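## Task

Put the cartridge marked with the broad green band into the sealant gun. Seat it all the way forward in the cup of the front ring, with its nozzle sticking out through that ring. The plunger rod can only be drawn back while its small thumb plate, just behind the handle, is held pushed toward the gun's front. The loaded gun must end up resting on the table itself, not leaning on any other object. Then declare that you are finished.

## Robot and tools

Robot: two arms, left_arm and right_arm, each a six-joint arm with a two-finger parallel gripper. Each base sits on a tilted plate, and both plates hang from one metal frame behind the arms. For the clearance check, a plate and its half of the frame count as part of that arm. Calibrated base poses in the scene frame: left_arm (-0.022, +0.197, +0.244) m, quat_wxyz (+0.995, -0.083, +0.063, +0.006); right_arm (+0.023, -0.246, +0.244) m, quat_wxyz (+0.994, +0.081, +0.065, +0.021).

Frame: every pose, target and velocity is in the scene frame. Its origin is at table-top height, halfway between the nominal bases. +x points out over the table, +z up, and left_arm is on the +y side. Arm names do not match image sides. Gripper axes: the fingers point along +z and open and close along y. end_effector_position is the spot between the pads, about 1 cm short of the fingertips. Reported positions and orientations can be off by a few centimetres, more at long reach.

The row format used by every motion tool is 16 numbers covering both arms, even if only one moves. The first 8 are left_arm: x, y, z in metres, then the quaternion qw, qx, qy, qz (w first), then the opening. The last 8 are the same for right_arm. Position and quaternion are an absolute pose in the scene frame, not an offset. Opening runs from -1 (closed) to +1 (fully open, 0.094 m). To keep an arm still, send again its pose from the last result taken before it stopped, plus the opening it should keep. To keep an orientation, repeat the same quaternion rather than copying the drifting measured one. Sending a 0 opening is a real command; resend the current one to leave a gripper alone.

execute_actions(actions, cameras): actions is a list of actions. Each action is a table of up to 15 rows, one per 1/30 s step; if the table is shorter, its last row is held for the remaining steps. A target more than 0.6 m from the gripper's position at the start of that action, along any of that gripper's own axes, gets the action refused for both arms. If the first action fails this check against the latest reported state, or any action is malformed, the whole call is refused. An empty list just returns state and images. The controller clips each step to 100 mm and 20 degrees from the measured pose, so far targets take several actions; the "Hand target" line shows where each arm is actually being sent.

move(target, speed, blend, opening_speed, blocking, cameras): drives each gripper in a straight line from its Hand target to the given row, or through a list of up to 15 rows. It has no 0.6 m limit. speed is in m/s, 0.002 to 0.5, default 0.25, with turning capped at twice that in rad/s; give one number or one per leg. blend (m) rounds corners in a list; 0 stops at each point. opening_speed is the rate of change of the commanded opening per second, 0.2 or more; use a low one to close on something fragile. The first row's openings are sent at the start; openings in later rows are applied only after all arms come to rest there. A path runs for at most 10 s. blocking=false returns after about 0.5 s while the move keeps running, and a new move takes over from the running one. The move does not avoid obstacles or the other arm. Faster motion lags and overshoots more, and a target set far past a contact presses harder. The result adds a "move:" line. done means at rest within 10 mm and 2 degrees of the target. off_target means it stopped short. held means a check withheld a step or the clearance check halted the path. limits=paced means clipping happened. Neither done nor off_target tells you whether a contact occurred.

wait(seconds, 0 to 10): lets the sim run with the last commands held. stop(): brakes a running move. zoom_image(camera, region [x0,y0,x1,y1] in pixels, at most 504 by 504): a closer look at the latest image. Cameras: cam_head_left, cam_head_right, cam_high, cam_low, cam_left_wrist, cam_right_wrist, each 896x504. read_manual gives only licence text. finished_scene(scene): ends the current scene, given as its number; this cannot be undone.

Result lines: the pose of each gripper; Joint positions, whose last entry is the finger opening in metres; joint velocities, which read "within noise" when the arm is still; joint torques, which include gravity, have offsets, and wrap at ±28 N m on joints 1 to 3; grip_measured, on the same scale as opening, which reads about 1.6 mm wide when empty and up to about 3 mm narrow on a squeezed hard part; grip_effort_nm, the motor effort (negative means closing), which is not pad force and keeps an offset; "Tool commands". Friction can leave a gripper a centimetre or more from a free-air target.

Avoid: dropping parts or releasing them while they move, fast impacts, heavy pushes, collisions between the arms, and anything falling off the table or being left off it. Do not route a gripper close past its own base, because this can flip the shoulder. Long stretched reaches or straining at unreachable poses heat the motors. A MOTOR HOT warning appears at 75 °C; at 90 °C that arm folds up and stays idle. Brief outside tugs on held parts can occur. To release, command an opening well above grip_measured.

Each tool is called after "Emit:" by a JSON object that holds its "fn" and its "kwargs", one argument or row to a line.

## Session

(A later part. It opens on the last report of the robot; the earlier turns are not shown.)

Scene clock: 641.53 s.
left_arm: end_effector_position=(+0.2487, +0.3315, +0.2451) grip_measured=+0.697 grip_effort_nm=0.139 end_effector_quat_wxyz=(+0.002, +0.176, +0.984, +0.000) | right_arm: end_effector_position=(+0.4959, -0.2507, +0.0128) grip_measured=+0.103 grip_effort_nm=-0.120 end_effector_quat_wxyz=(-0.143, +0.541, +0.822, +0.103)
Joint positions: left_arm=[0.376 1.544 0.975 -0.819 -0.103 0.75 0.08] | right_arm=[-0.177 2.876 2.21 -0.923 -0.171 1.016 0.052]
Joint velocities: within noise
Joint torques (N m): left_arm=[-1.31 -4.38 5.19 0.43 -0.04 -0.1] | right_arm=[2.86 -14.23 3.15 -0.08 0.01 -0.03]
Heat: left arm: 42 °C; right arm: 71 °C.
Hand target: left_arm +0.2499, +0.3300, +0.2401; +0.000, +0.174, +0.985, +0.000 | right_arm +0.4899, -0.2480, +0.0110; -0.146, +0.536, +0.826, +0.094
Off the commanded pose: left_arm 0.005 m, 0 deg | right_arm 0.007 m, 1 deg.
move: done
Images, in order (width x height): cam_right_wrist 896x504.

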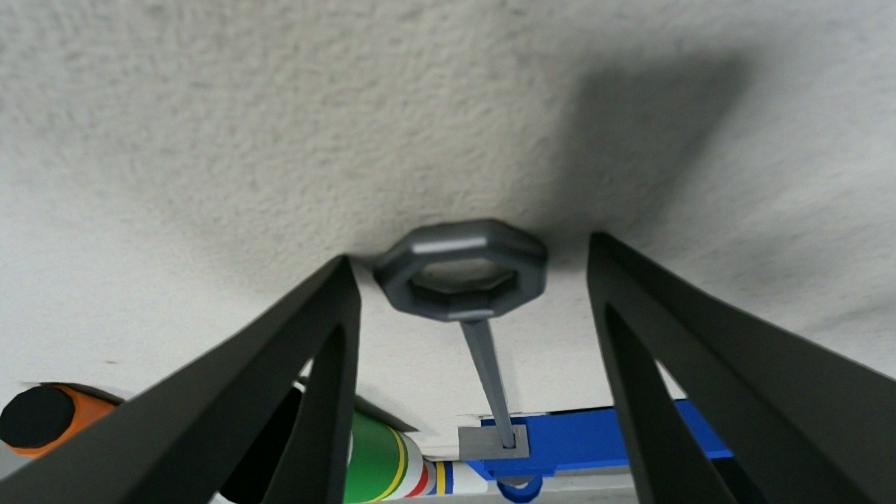

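Emit:
{"fn": "move", "kwargs": {
  "target": [
    [0.25,0.33,0.24,0,0.1736,0.9848,0,0.7,0.492,-0.247,0.011,-0.1456,0.5363,0.8260,0.0945,-0.45]
  ],
  "speed": [0.06],
  "opening_speed": 0.4,
  "cameras": ["cam_right_wrist","cam_high"]
}}

Scene clock: 645.37 s.
left_arm: end_effector_position=(+0.2487, +0.3315, +0.2451) grip_measured=+0.697 grip_effort_nm=0.154 end_effector_quat_wxyz=(+0.002, +0.176, +0.984, +0.000) | right_arm: end_effector_position=(+0.4961, -0.2502, +0.0129) grip_measured=-0.261 grip_effort_nm=-1.004 end_effector_quat_wxyz=(-0.144, +0.541, +0.822, +0.105)
Joint positions: left_arm=[0.376 1.544 0.975 -0.819 -0.103 0.75 0.08] | right_arm=[-0.177 2.876 2.21 -0.922 -0.174 1.015 0.035]
Joint velocities: within noise
Joint torques (N m): left_arm=[-1.42 -4.46 5.2 0.45 0 -0.1] | right_arm=[3.19 -13.6 4.56 -0.16 0.01 -0.01]
Heat: left arm: 42 °C; right arm: 71 °C.
Hand target: left_arm +0.2499, +0.3300, +0.2401; +0.000, +0.174, +0.985, +0.000 | right_arm +0.4920, -0.2470, +0.0110; -0.146, +0.536, +0.826, +0.095
Off the commanded pose: left_arm 0.005 m, 0 deg | right_arm 0.006 m, 1 deg.
move: done
Images, in order (width x height): cam_high 896x504, cam_right_wrist 896x504.

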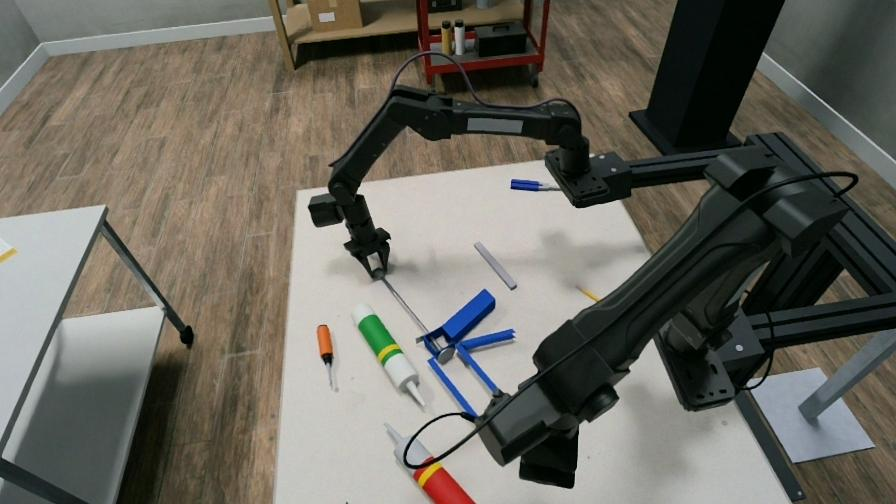

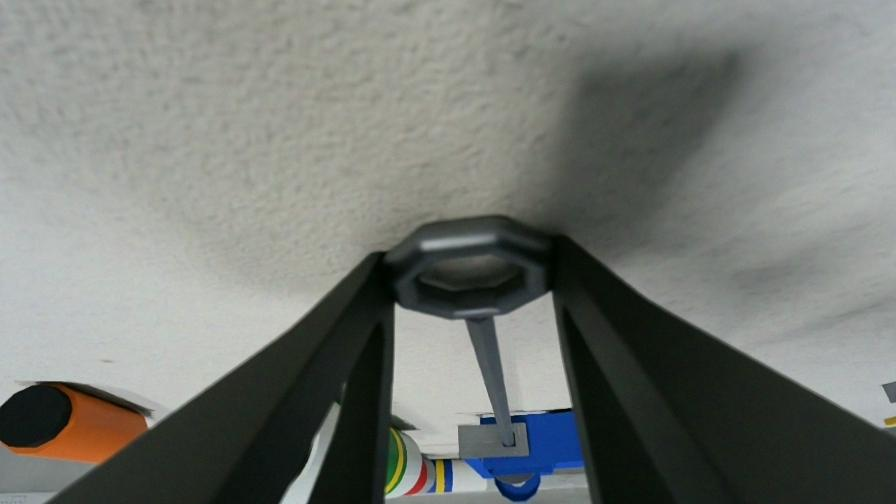

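Emit:
{"fn": "move", "kwargs": {
  "target": [
    [0.36,0.20,0.24,0,0.3584,0.9336,0,0.5,0.492,-0.247,0.011,-0.1456,0.5363,0.8260,0.0945,-0.45],
    [0.44,0.05,0.20,0,0.5446,0.8387,0,0.35,0.492,-0.247,0.011,-0.1456,0.5363,0.8260,0.0945,-0.45]
  ],
  "speed": [0.2,0.15],
  "blend": [0.03,0]
}}

Scene clock: 652.40 s.
left_arm: end_effector_position=(+0.4411, +0.0569, +0.2038) grip_measured=+0.353 grip_effort_nm=-0.139 end_effector_quat_wxyz=(+0.008, +0.533, +0.846, +0.000) | right_arm: end_effector_position=(+0.4961, -0.2502, +0.0129) grip_measured=-0.262 grip_effort_nm=-1.009 end_effector_quat_wxyz=(-0.144, +0.541, +0.822, +0.105)
Joint positions: left_arm=[-0.369 2.424 1.977 -1.047 -0.196 0.775 0.064] | right_arm=[-0.177 2.876 2.21 -0.922 -0.174 1.015 0.035]
Joint velocities: within noise
Joint torques (N m): left_arm=[-4.04 -9.06 9.35 0.09 -0.07 0.13] | right_arm=[3.14 -13.48 4.53 -0.16 0.01 0]
Heat: left arm: 42 °C; right arm: 72 °C.
Hand target: left_arm +0.4398, +0.0501, +0.2001; +0.001, +0.545, +0.839, +0.000 | right_arm +0.4920, -0.2470, +0.0110; -0.146, +0.536, +0.826, +0.095
Off the commanded pose: left_arm 0.008 m, 2 deg | right_arm 0.006 m, 1 deg.
move: done

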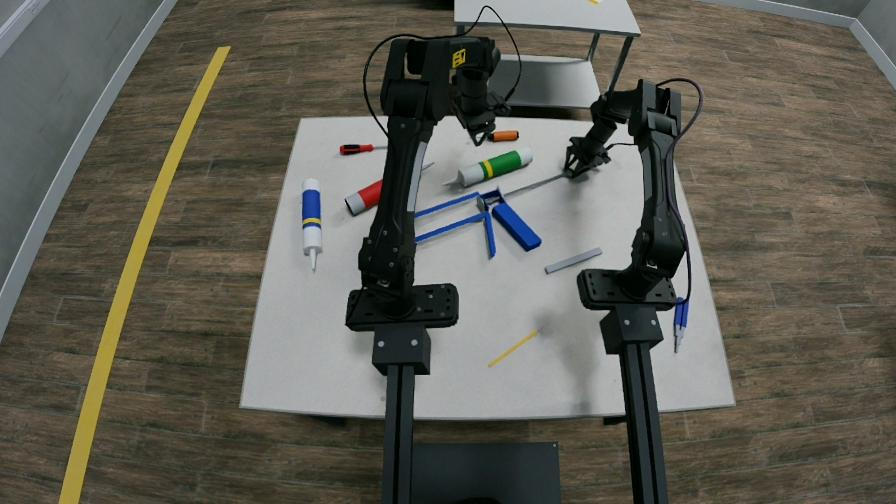

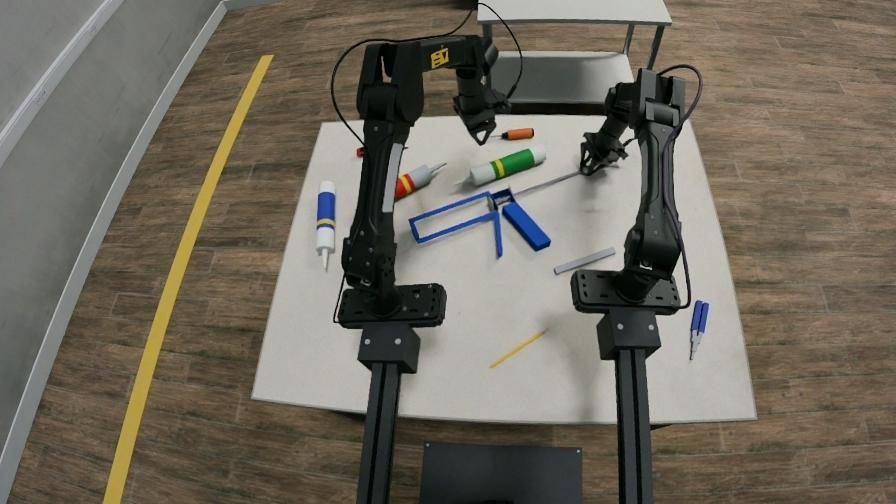

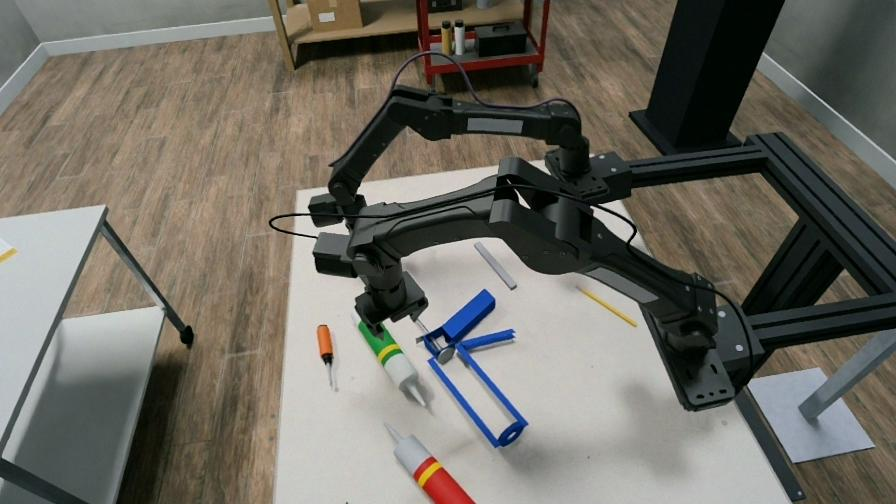

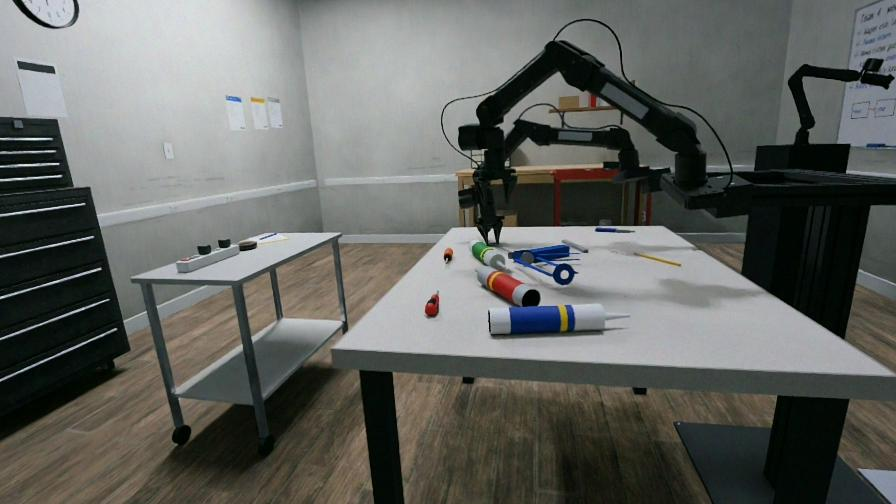

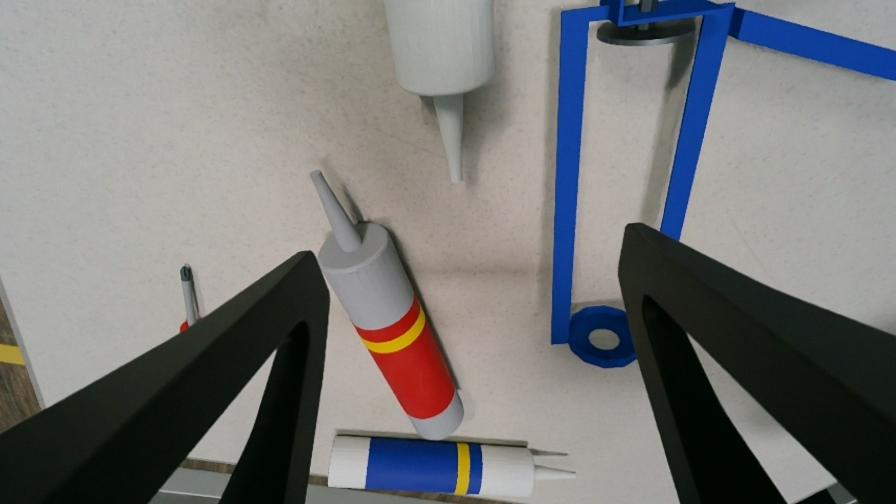

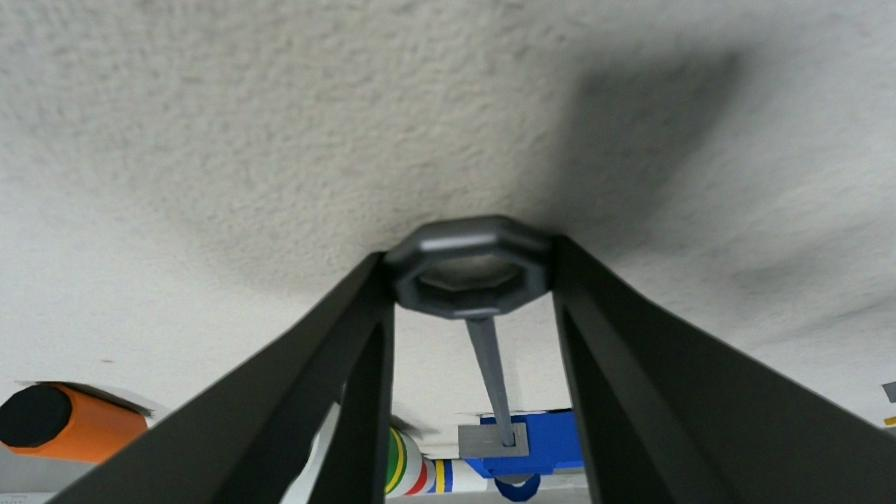

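Emit:
{"fn": "move", "kwargs": {
  "target": [
    [0.475,0.010,0.12,0,0.5373,0.8434,0,0.35,0.492,-0.247,0.011,-0.1456,0.5363,0.8260,0.0945,-0.45]
  ],
  "speed": [0.1],
  "cameras": ["cam_left_wrist","cam_right_wrist"]
}}

Scene clock: 664.47 s.
left_arm: end_effector_position=(+0.4810, +0.0210, +0.1250) grip_measured=+0.353 grip_effort_nm=-0.144 end_effector_quat_wxyz=(+0.009, +0.531, +0.847, +0.001) | right_arm: end_effector_position=(+0.4961, -0.2502, +0.0129) grip_measured=-0.262 grip_effort_nm=-1.009 end_effector_quat_wxyz=(-0.144, +0.541, +0.822, +0.105)
Joint positions: left_arm=[-0.377 2.825 2.43 -1.1 -0.198 0.764 0.064] | right_arm=[-0.177 2.876 2.21 -0.922 -0.174 1.015 0.035]
Joint velocities: within noise
Joint torques (N m): left_arm=[-5.24 -10.29 9.29 0.08 -0.02 -0.09] | right_arm=[3.1 -13.53 4.53 -0.16 0.03 0]
Heat: left arm: 45 °C; right arm: 72 °C.
Hand target: left_arm +0.4748, +0.0103, +0.1201; +0.001, +0.537, +0.843, +0.000 | right_arm +0.4920, -0.2470, +0.0110; -0.146, +0.536, +0.826, +0.095
Off the commanded pose: left_arm 0.014 m, 1 deg | right_arm 0.006 m, 1 deg.
move: off_target (left_arm)
Images, in order (width x height): cam_left_wrist 896x504, cam_right_wrist 896x504.

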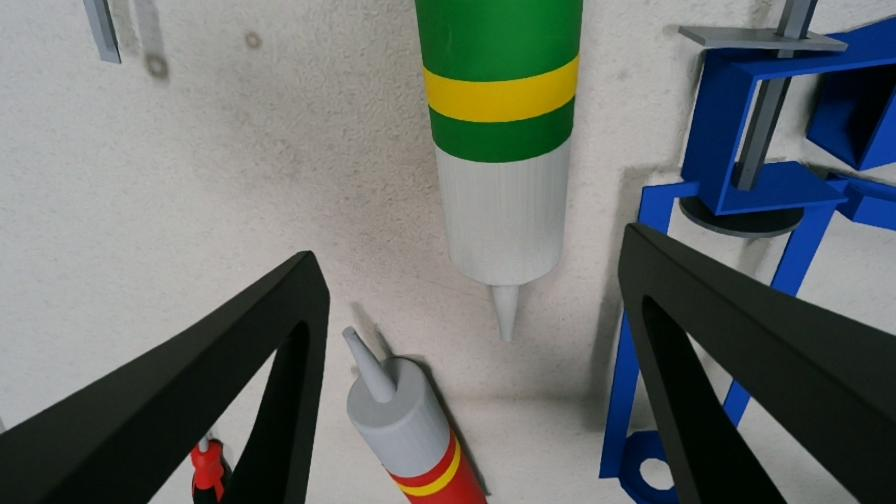

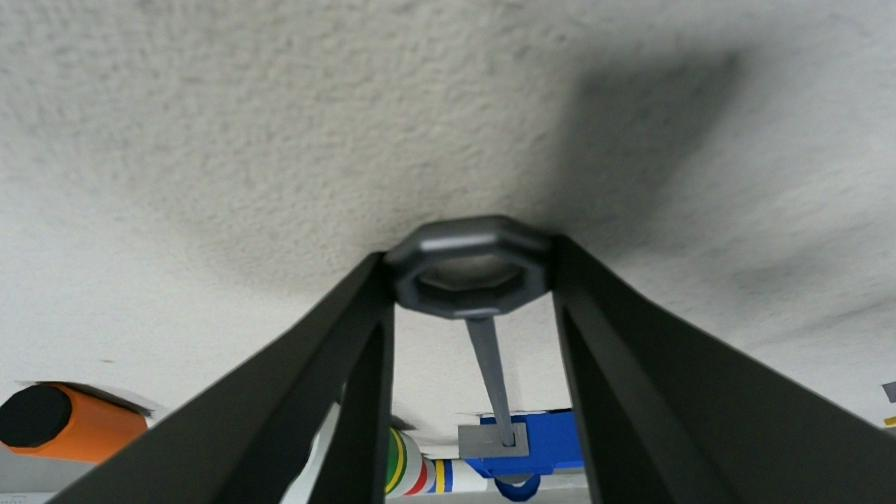

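Emit:
{"fn": "move", "kwargs": {
  "target": [
    [0.454,0.036,0.11,0,0.5373,0.8434,0,0.35,0.492,-0.247,0.011,-0.1456,0.5363,0.8260,0.0945,-0.45],
    [0.454,0.036,0.06,0,0.5373,0.8434,0,0.35,0.492,-0.247,0.011,-0.1456,0.5363,0.8260,0.0945,-0.45]
  ],
  "speed": [0.1,0.08],
  "cameras": ["cam_left_wrist"]
}}

Scene clock: 673.57 s.
left_arm: end_effector_position=(+0.4460, +0.0375, +0.0661) grip_measured=+0.353 grip_effort_nm=-0.139 end_effector_quat_wxyz=(-0.010, +0.536, +0.844, -0.002) | right_arm: end_effector_position=(+0.4961, -0.2502, +0.0129) grip_measured=-0.262 grip_effort_nm=-1.004 end_effector_quat_wxyz=(-0.144, +0.541, +0.822, +0.105)
Joint positions: left_arm=[-0.348 2.779 2.092 -0.841 -0.198 0.797 0.064] | right_arm=[-0.177 2.876 2.21 -0.922 -0.174 1.015 0.035]
Joint velocities: within noise
Joint torques (N m): left_arm=[-2.59 -10.06 8.14 0.36 -0.01 0.15] | right_arm=[3.04 -13.49 4.55 -0.17 0.01 0]
Heat: left arm: 47 °C; right arm: 72 °C.
Hand target: left_arm +0.4537, +0.0361, +0.0603; +0.000, +0.537, +0.843, +0.000 | right_arm +0.4920, -0.2470, +0.0110; -0.146, +0.536, +0.826, +0.095
Off the commanded pose: left_arm 0.010 m, 1 deg | right_arm 0.006 m, 1 deg.
move: done
Images, in order (width x height): cam_left_wrist 896x504.

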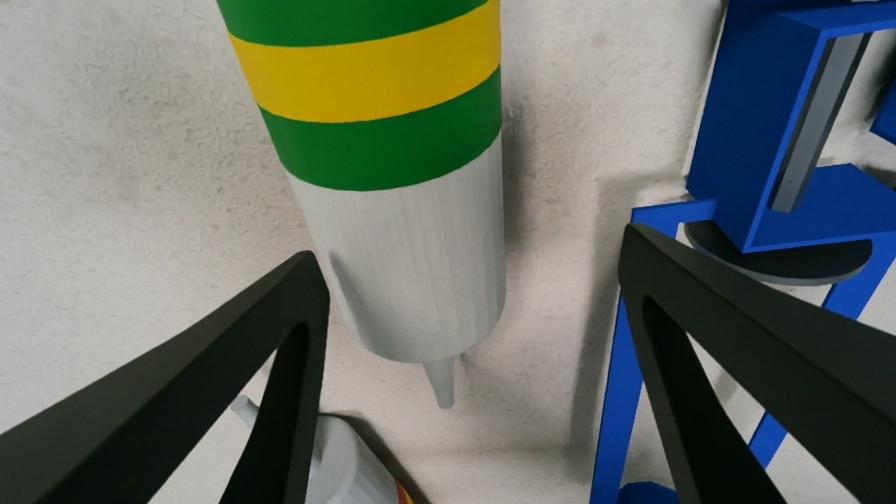

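Emit:
{"fn": "move", "kwargs": {
  "target": [
    [0.470,0.043,0.075,0,0.5373,0.8434,0,0.35,0.492,-0.247,0.011,-0.1456,0.5363,0.8260,0.0945,-0.45]
  ],
  "speed": [0.08],
  "cameras": ["cam_left_wrist"]
}}

Scene clock: 677.87 s.
left_arm: end_effector_position=(+0.4726, +0.0424, +0.0827) grip_measured=+0.353 grip_effort_nm=-0.144 end_effector_quat_wxyz=(+0.010, +0.532, +0.847, +0.003) | right_arm: end_effector_position=(+0.4961, -0.2502, +0.0129) grip_measured=-0.262 grip_effort_nm=-1.009 end_effector_quat_wxyz=(-0.144, +0.541, +0.822, +0.105)
Joint positions: left_arm=[-0.329 2.795 2.21 -0.895 -0.198 0.815 0.064] | right_arm=[-0.177 2.876 2.21 -0.922 -0.174 1.015 0.035]
Joint velocities: within noise
Joint torques (N m): left_arm=[-2.77 -10.1 8.81 0.1 -0.02 0.17] | right_arm=[3.08 -13.56 4.63 -0.15 0.03 0.02]
Heat: left arm: 47 °C; right arm: 73 °C.
Hand target: left_arm +0.4698, +0.0432, +0.0752; +0.001, +0.537, +0.843, +0.000 | right_arm +0.4920, -0.2470, +0.0110; -0.146, +0.536, +0.826, +0.095
Off the commanded pose: left_arm 0.008 m, 1 deg | right_arm 0.006 m, 1 deg.
move: done
Images, in order (width x height): cam_left_wrist 896x504.

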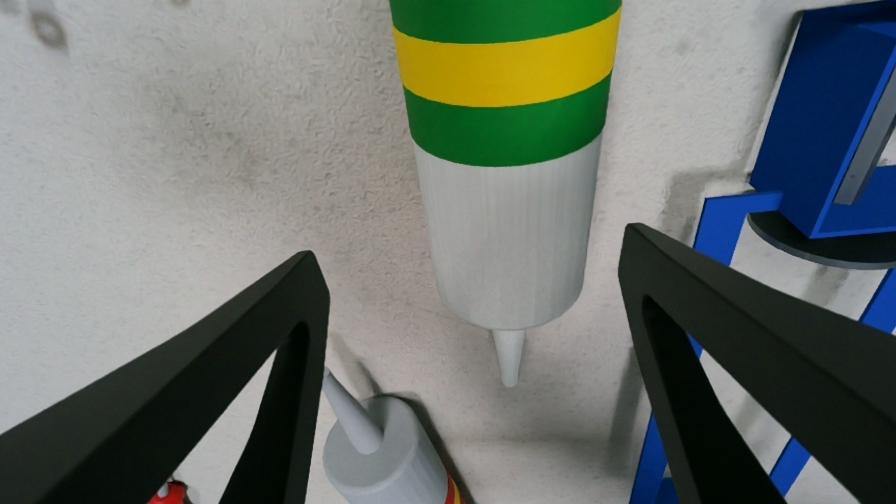

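Emit:
{"fn": "move", "kwargs": {
  "target": [
    [0.464,0.040,0.055,0,0.5373,0.8434,0,0.4,0.492,-0.247,0.011,-0.1456,0.5363,0.8260,0.0945,-0.45]
  ],
  "speed": [0.08],
  "cameras": ["cam_left_wrist"]
}}

Scene clock: 693.20 s.
left_arm: end_effector_position=(+0.4674, +0.0411, +0.0689) grip_measured=+0.397 grip_effort_nm=0.144 end_effector_quat_wxyz=(+0.004, +0.533, +0.846, +0.002) | right_arm: end_effector_position=(+0.4961, -0.2502, +0.0129) grip_measured=-0.262 grip_effort_nm=-1.004 end_effector_quat_wxyz=(-0.144, +0.541, +0.822, +0.105)
Joint positions: left_arm=[-0.329 2.824 2.21 -0.88 -0.198 0.815 0.066] | right_arm=[-0.177 2.876 2.21 -0.922 -0.174 1.015 0.035]
Joint velocities: within noise
Joint torques (N m): left_arm=[-3.02 -10.18 5.96 0.42 0 0.13] | right_arm=[3.02 -13.53 4.57 -0.16 0.01 0]
Heat: left arm: 49 °C; right arm: 73 °C.
Hand target: left_arm +0.4636, +0.0403, +0.0554; +0.000, +0.537, +0.843, +0.000 | right_arm +0.4920, -0.2470, +0.0110; -0.146, +0.536, +0.826, +0.095
Off the commanded pose: left_arm 0.014 m, 1 deg | right_arm 0.006 m, 1 deg.
move: off_target (left_arm)
Images, in order (width x height): cam_left_wrist 896x504.

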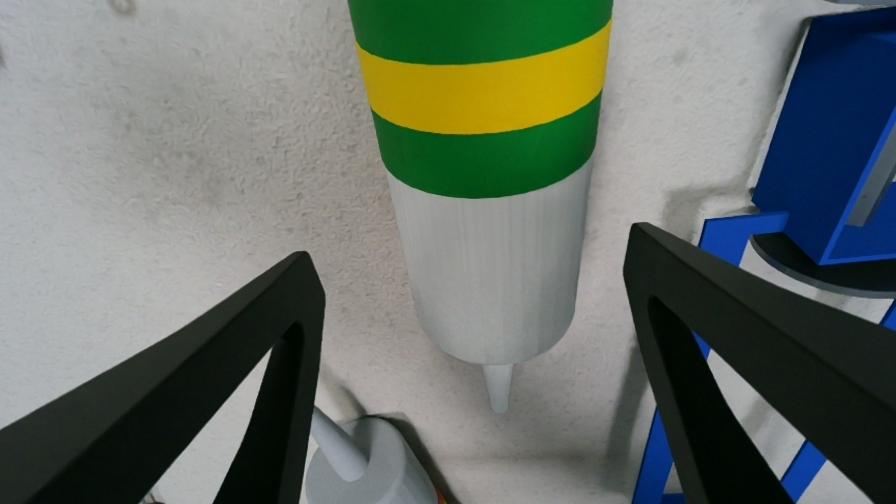

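Emit:
{"fn": "move", "kwargs": {
  "target": [
    [0.455,0.037,0.055,0,0.5373,0.8434,0,0.5,0.492,-0.247,0.011,-0.1456,0.5363,0.8260,0.0945,-0.45]
  ],
  "speed": [0.08],
  "cameras": ["cam_left_wrist"]
}}

Scene clock: 696.03 s.
left_arm: end_effector_position=(+0.4533, +0.0426, +0.0544) grip_measured=+0.497 grip_effort_nm=0.149 end_effector_quat_wxyz=(-0.008, +0.535, +0.845, -0.001) | right_arm: end_effector_position=(+0.4961, -0.2502, +0.0129) grip_measured=-0.262 grip_effort_nm=-1.009 end_effector_quat_wxyz=(-0.144, +0.541, +0.822, +0.105)
Joint positions: left_arm=[-0.329 2.824 2.144 -0.839 -0.198 0.815 0.07] | right_arm=[-0.177 2.876 2.21 -0.922 -0.174 1.015 0.035]
Joint velocities: within noise
Joint torques (N m): left_arm=[-3.88 -12.27 4.96 0.41 0.01 0.03] | right_arm=[3.04 -13.5 4.55 -0.16 0.02 0]
Heat: left arm: 49 °C; right arm: 73 °C.
Hand target: left_arm +0.4550, +0.0371, +0.0551; +0.000, +0.537, +0.843, +0.000 | right_arm +0.4920, -0.2470, +0.0110; -0.146, +0.536, +0.826, +0.095
Off the commanded pose: left_arm 0.006 m, 1 deg | right_arm 0.006 m, 1 deg.
move: done
Images, in order (width x height): cam_left_wrist 896x504.

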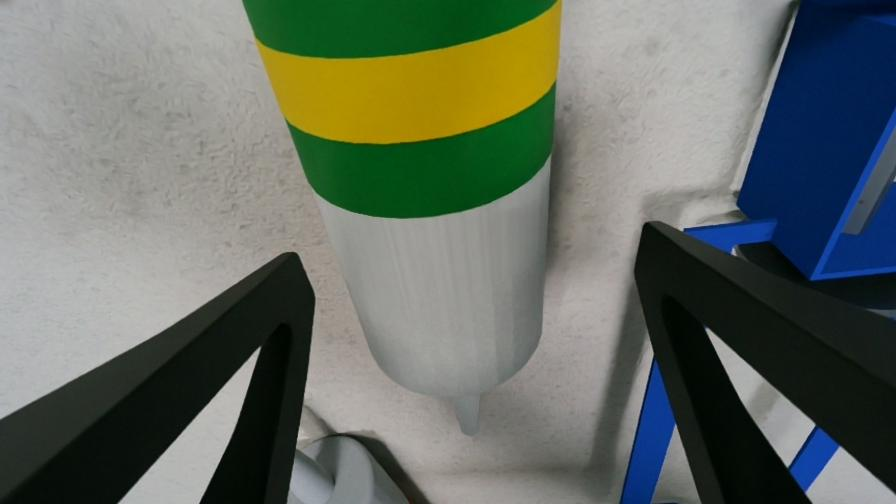

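Emit:
{"fn": "move", "kwargs": {
  "target": [
    [0.461,0.040,0.034,0,0.5373,0.8434,0,0.5,0.492,-0.247,0.011,-0.1456,0.5363,0.8260,0.0945,-0.45]
  ],
  "speed": [0.06],
  "cameras": ["cam_left_wrist"]
}}

Scene clock: 699.10 s.
left_arm: end_effector_position=(+0.4553, +0.0394, +0.0421) grip_measured=+0.497 grip_effort_nm=0.144 end_effector_quat_wxyz=(-0.006, +0.537, +0.844, -0.001) | right_arm: end_effector_position=(+0.4961, -0.2502, +0.0129) grip_measured=-0.262 grip_effort_nm=-1.009 end_effector_quat_wxyz=(-0.144, +0.541, +0.822, +0.105)
Joint positions: left_arm=[-0.329 2.867 2.18 -0.828 -0.198 0.819 0.07] | right_arm=[-0.177 2.876 2.21 -0.922 -0.174 1.015 0.035]
Joint velocities: within noise
Joint torques (N m): left_arm=[-2.43 -10.02 8.28 0.35 -0.03 0.16] | right_arm=[3.12 -13.49 4.52 -0.15 0.02 0]
Heat: left arm: 50 °C; right arm: 73 °C.
Hand target: left_arm +0.4607, +0.0403, +0.0343; +0.000, +0.537, +0.843, +0.000 | right_arm +0.4920, -0.2470, +0.0110; -0.146, +0.536, +0.826, +0.095
Off the commanded pose: left_arm 0.010 m, 1 deg | right_arm 0.006 m, 1 deg.
move: done
Images, in order (width x height): cam_left_wrist 896x504.

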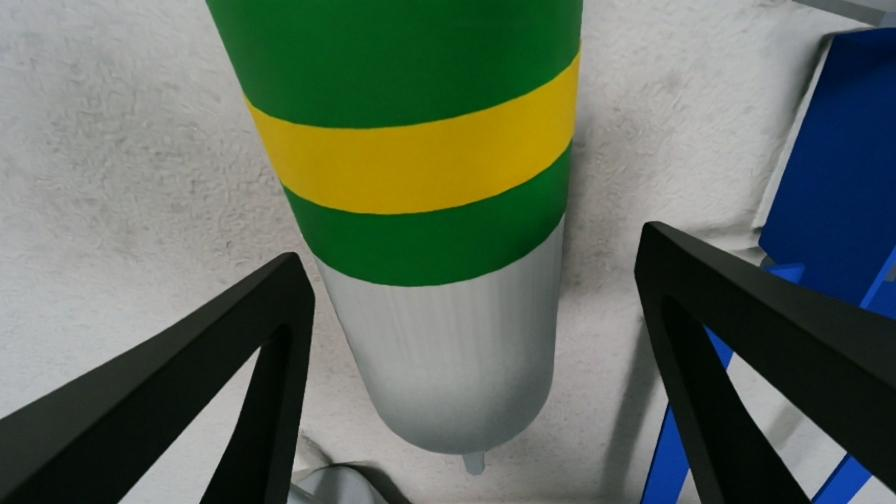

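Emit:
{"fn": "move", "kwargs": {
  "target": [
    [0.467,0.043,0.034,0,0.5373,0.8434,0,0.5,0.492,-0.247,0.011,-0.1456,0.5363,0.8260,0.0945,-0.45]
  ],
  "speed": [0.06],
  "cameras": ["cam_left_wrist"]
}}

Scene clock: 703.10 s.
left_arm: end_effector_position=(+0.4689, +0.0421, +0.0430) grip_measured=+0.497 grip_effort_nm=0.149 end_effector_quat_wxyz=(+0.008, +0.533, +0.846, +0.003) | right_arm: end_effector_position=(+0.4961, -0.2502, +0.0129) grip_measured=-0.262 grip_effort_nm=-1.009 end_effector_quat_wxyz=(-0.144, +0.541, +0.822, +0.105)
Joint positions: left_arm=[-0.317 2.886 2.231 -0.828 -0.198 0.829 0.07] | right_arm=[-0.177 2.876 2.21 -0.922 -0.174 1.015 0.035]
Joint velocities: within noise
Joint torques (N m): left_arm=[-2.61 -9.89 8.58 0.14 0 0.13] | right_arm=[3.08 -13.49 4.53 -0.15 0.02 -0.01]
Heat: left arm: 50 °C; right arm: 73 °C.
Hand target: left_arm +0.4667, +0.0431, +0.0341; +0.001, +0.537, +0.843, +0.000 | right_arm +0.4920, -0.2470, +0.0110; -0.146, +0.536, +0.826, +0.095
Off the commanded pose: left_arm 0.009 m, 1 deg | right_arm 0.006 m, 1 deg.
move: done
Images, in order (width x height): cam_left_wrist 896x504.

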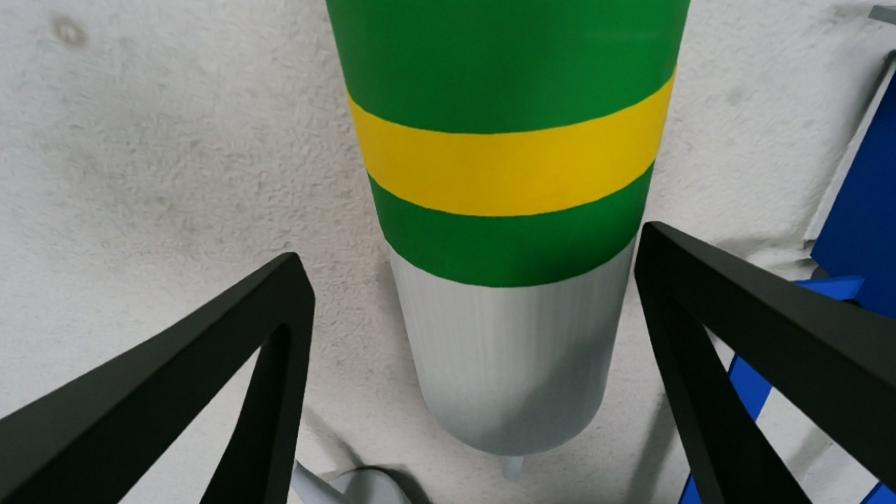

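Emit:
{"fn": "move", "kwargs": {
  "target": [
    [0.460,0.040,0.034,0,0.5373,0.8434,0,0.5,0.492,-0.247,0.011,-0.1456,0.5363,0.8260,0.0945,-0.45]
  ],
  "speed": [0.06],
  "cameras": ["cam_left_wrist"]
}}

Scene clock: 705.80 s.
left_arm: end_effector_position=(+0.4620, +0.0433, +0.0387) grip_measured=+0.497 grip_effort_nm=0.149 end_effector_quat_wxyz=(-0.001, +0.535, +0.845, +0.001) | right_arm: end_effector_position=(+0.4961, -0.2502, +0.0129) grip_measured=-0.262 grip_effort_nm=-1.009 end_effector_quat_wxyz=(-0.144, +0.541, +0.822, +0.105)
Joint positions: left_arm=[-0.317 2.886 2.212 -0.828 -0.198 0.829 0.07] | right_arm=[-0.177 2.876 2.21 -0.922 -0.174 1.015 0.035]
Joint velocities: within noise
Joint torques (N m): left_arm=[-3.34 -11.56 5.07 0.4 0.04 0.04] | right_arm=[3.08 -13.5 4.55 -0.15 0.03 -0.01]
Heat: left arm: 49 °C; right arm: 73 °C.
Hand target: left_arm +0.4600, +0.0400, +0.0341; +0.000, +0.537, +0.843, +0.000 | right_arm +0.4920, -0.2470, +0.0110; -0.146, +0.536, +0.826, +0.095
Off the commanded pose: left_arm 0.006 m, 0 deg | right_arm 0.006 m, 1 deg.
move: done
Images, in order (width x height): cam_left_wrist 896x504.

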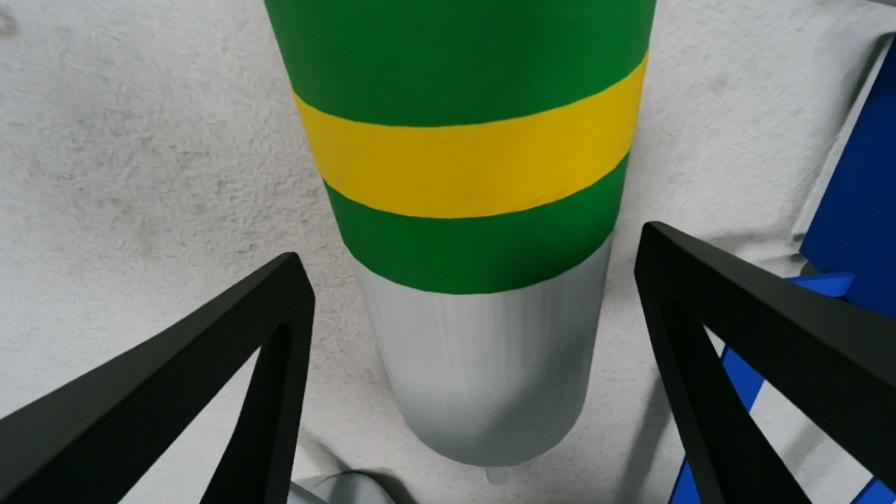

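Emit:
{"fn": "move", "kwargs": {
  "target": [
    [0.459,0.040,0.034,0,0.5373,0.8434,0,-0.25,0.492,-0.247,0.011,-0.1456,0.5363,0.8260,0.0945,-0.45]
  ],
  "speed": [0.06],
  "opening_speed": 0.4,
  "cameras": ["cam_left_wrist"]
}}

Scene clock: 709.90 s.
left_arm: end_effector_position=(+0.4594, +0.0438, +0.0368) grip_measured=+0.026 grip_effort_nm=-1.023 end_effector_quat_wxyz=(-0.004, +0.535, +0.845, +0.000) | right_arm: end_effector_position=(+0.4961, -0.2502, +0.0129) grip_measured=-0.262 grip_effort_nm=-1.004 end_effector_quat_wxyz=(-0.144, +0.541, +0.822, +0.105)
Joint positions: left_arm=[-0.317 2.886 2.203 -0.825 -0.198 0.829 0.048] | right_arm=[-0.177 2.876 2.21 -0.922 -0.174 1.015 0.035]
Joint velocities: within noise
Joint torques (N m): left_arm=[-3.58 -11.9 4.83 0.41 0 0.04] | right_arm=[3.12 -13.48 4.59 -0.15 0.02 0.02]
Heat: left arm: 49 °C; right arm: 73 °C.
Hand target: left_arm +0.4589, +0.0400, +0.0341; +0.000, +0.537, +0.843, +0.000 | right_arm +0.4920, -0.2470, +0.0110; -0.146, +0.536, +0.826, +0.095
Off the commanded pose: left_arm 0.005 m, 1 deg | right_arm 0.006 m, 1 deg.
move: done
Images, in order (width x height): cam_left_wrist 896x504.

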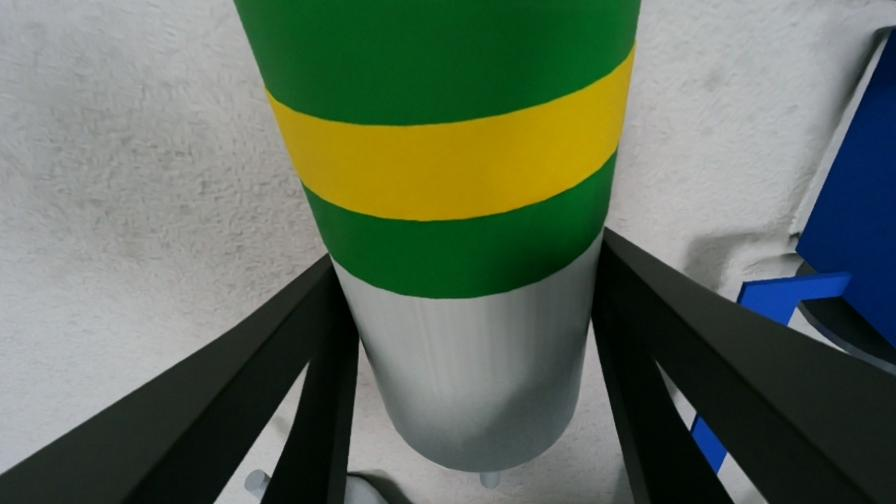

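Emit:
{"fn": "move", "kwargs": {
  "target": [
    [0.459,0.042,0.10,0,0.5373,0.8434,0,-0.25,0.492,-0.247,0.011,-0.1456,0.5363,0.8260,0.0945,-0.45],
    [0.44,0.06,0.15,0,0.5373,0.8434,0,-0.25,0.492,-0.247,0.011,-0.1456,0.5363,0.8260,0.0945,-0.45],
    [0.36,0.11,0.16,0,0.5424,0.8401,0,-0.25,0.492,-0.247,0.011,-0.1456,0.5363,0.8260,0.0945,-0.45]
  ],
  "speed": [0.06,0.1,0.1],
  "blend": [0.01,0.02,0]
}}

Scene clock: 727.93 s.
left_arm: end_effector_position=(+0.3457, +0.1097, +0.1379) grip_measured=+0.024 grip_effort_nm=-1.028 end_effector_quat_wxyz=(-0.034, +0.543, +0.839, -0.005) | right_arm: end_effector_position=(+0.4961, -0.2502, +0.0129) grip_measured=-0.262 grip_effort_nm=-1.004 end_effector_quat_wxyz=(-0.144, +0.541, +0.822, +0.105)
Joint positions: left_arm=[-0.296 2.234 1.339 -0.669 -0.204 0.858 0.048] | right_arm=[-0.177 2.876 2.21 -0.922 -0.174 1.015 0.035]
Joint velocities: within noise
Joint torques (N m): left_arm=[-1.98 -14.06 4.41 0.22 0.03 0.15] | right_arm=[3.11 -13.49 4.6 -0.16 0.03 0.02]
Heat: left arm: 52 °C; right arm: 74 °C.
Hand target: left_arm +0.3596, +0.1101, +0.1595; -0.001, +0.542, +0.840, +0.000 | right_arm +0.4920, -0.2470, +0.0110; -0.146, +0.536, +0.826, +0.095
Off the commanded pose: left_arm 0.026 m, 4 deg | right_arm 0.006 m, 1 deg.
move: off_target (left_arm)

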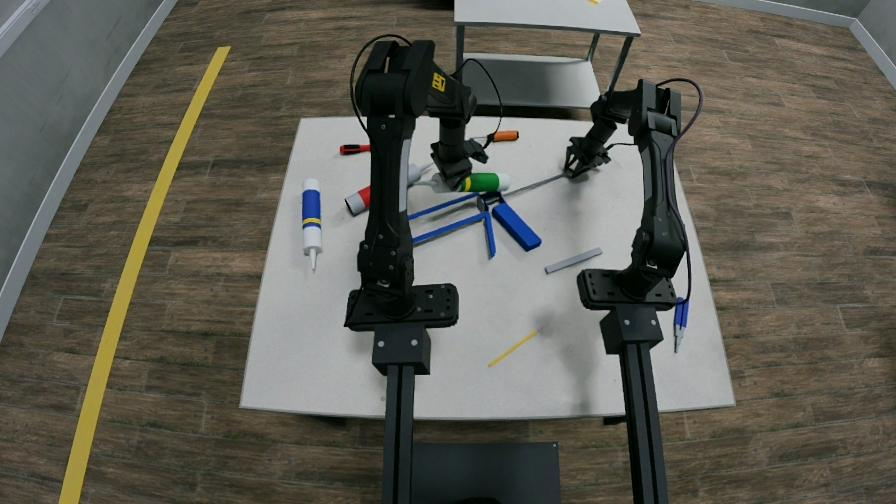

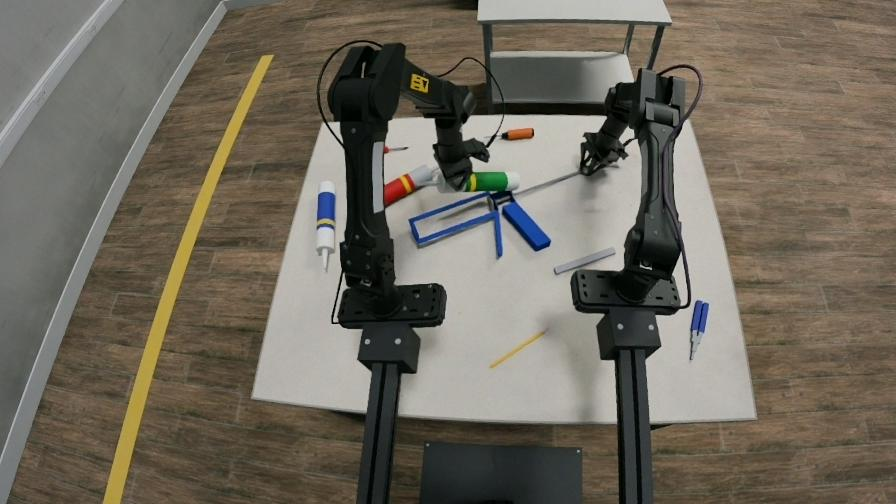

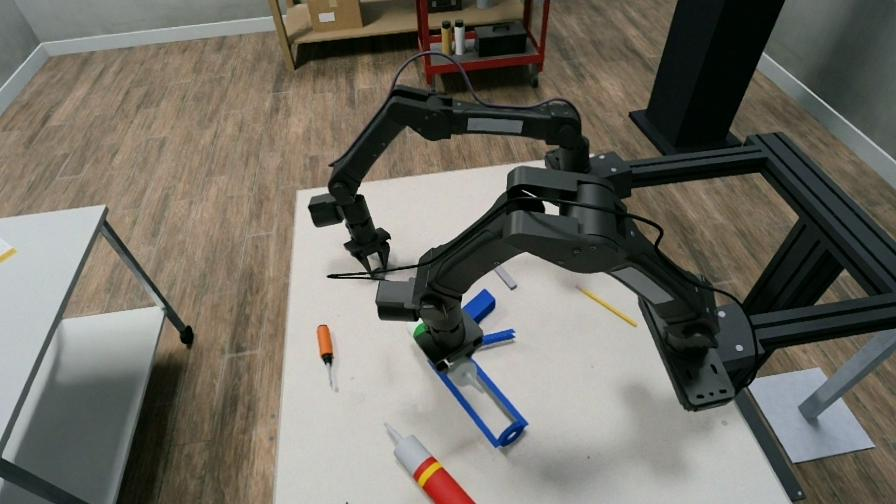

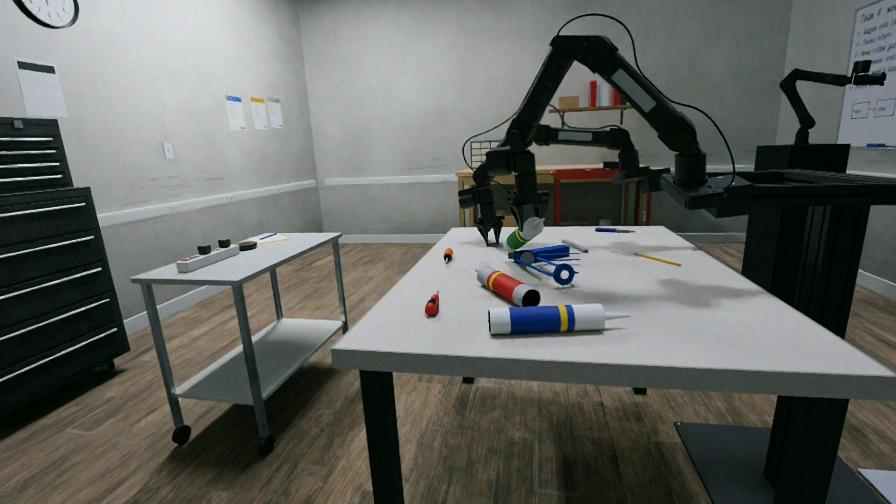

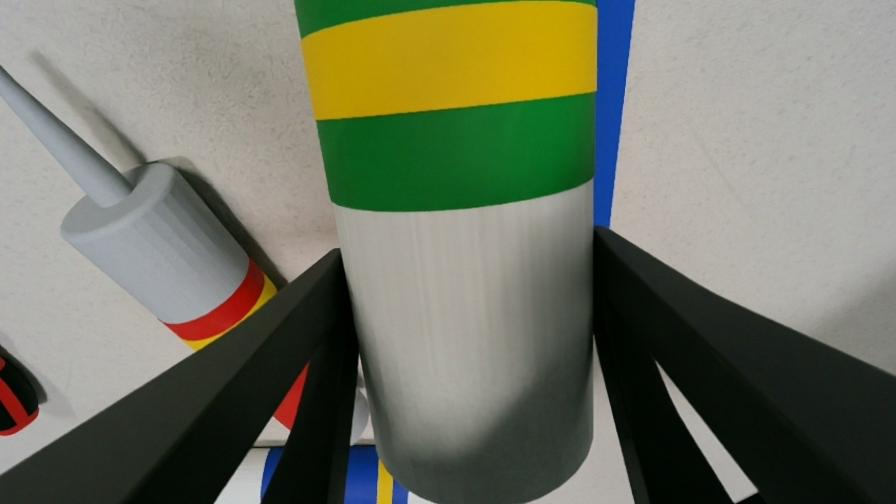

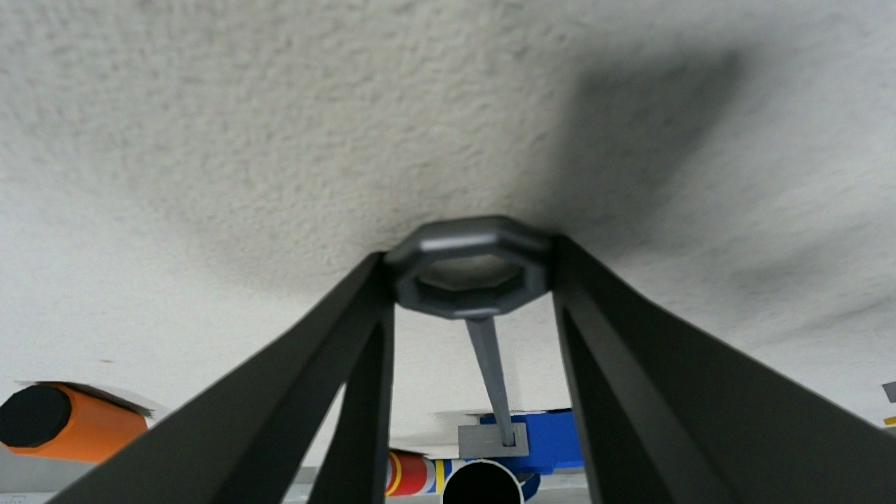

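Emit:
{"fn": "zoom_image", "kwargs": {
  "camera": "cam_low",
  "region": [460, 190, 600, 290]
}}

Scaled by 3.600 from the camera's 896x504 image, which has a finer 1280x720 frame.

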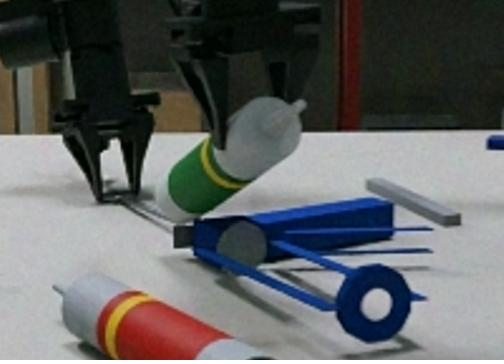

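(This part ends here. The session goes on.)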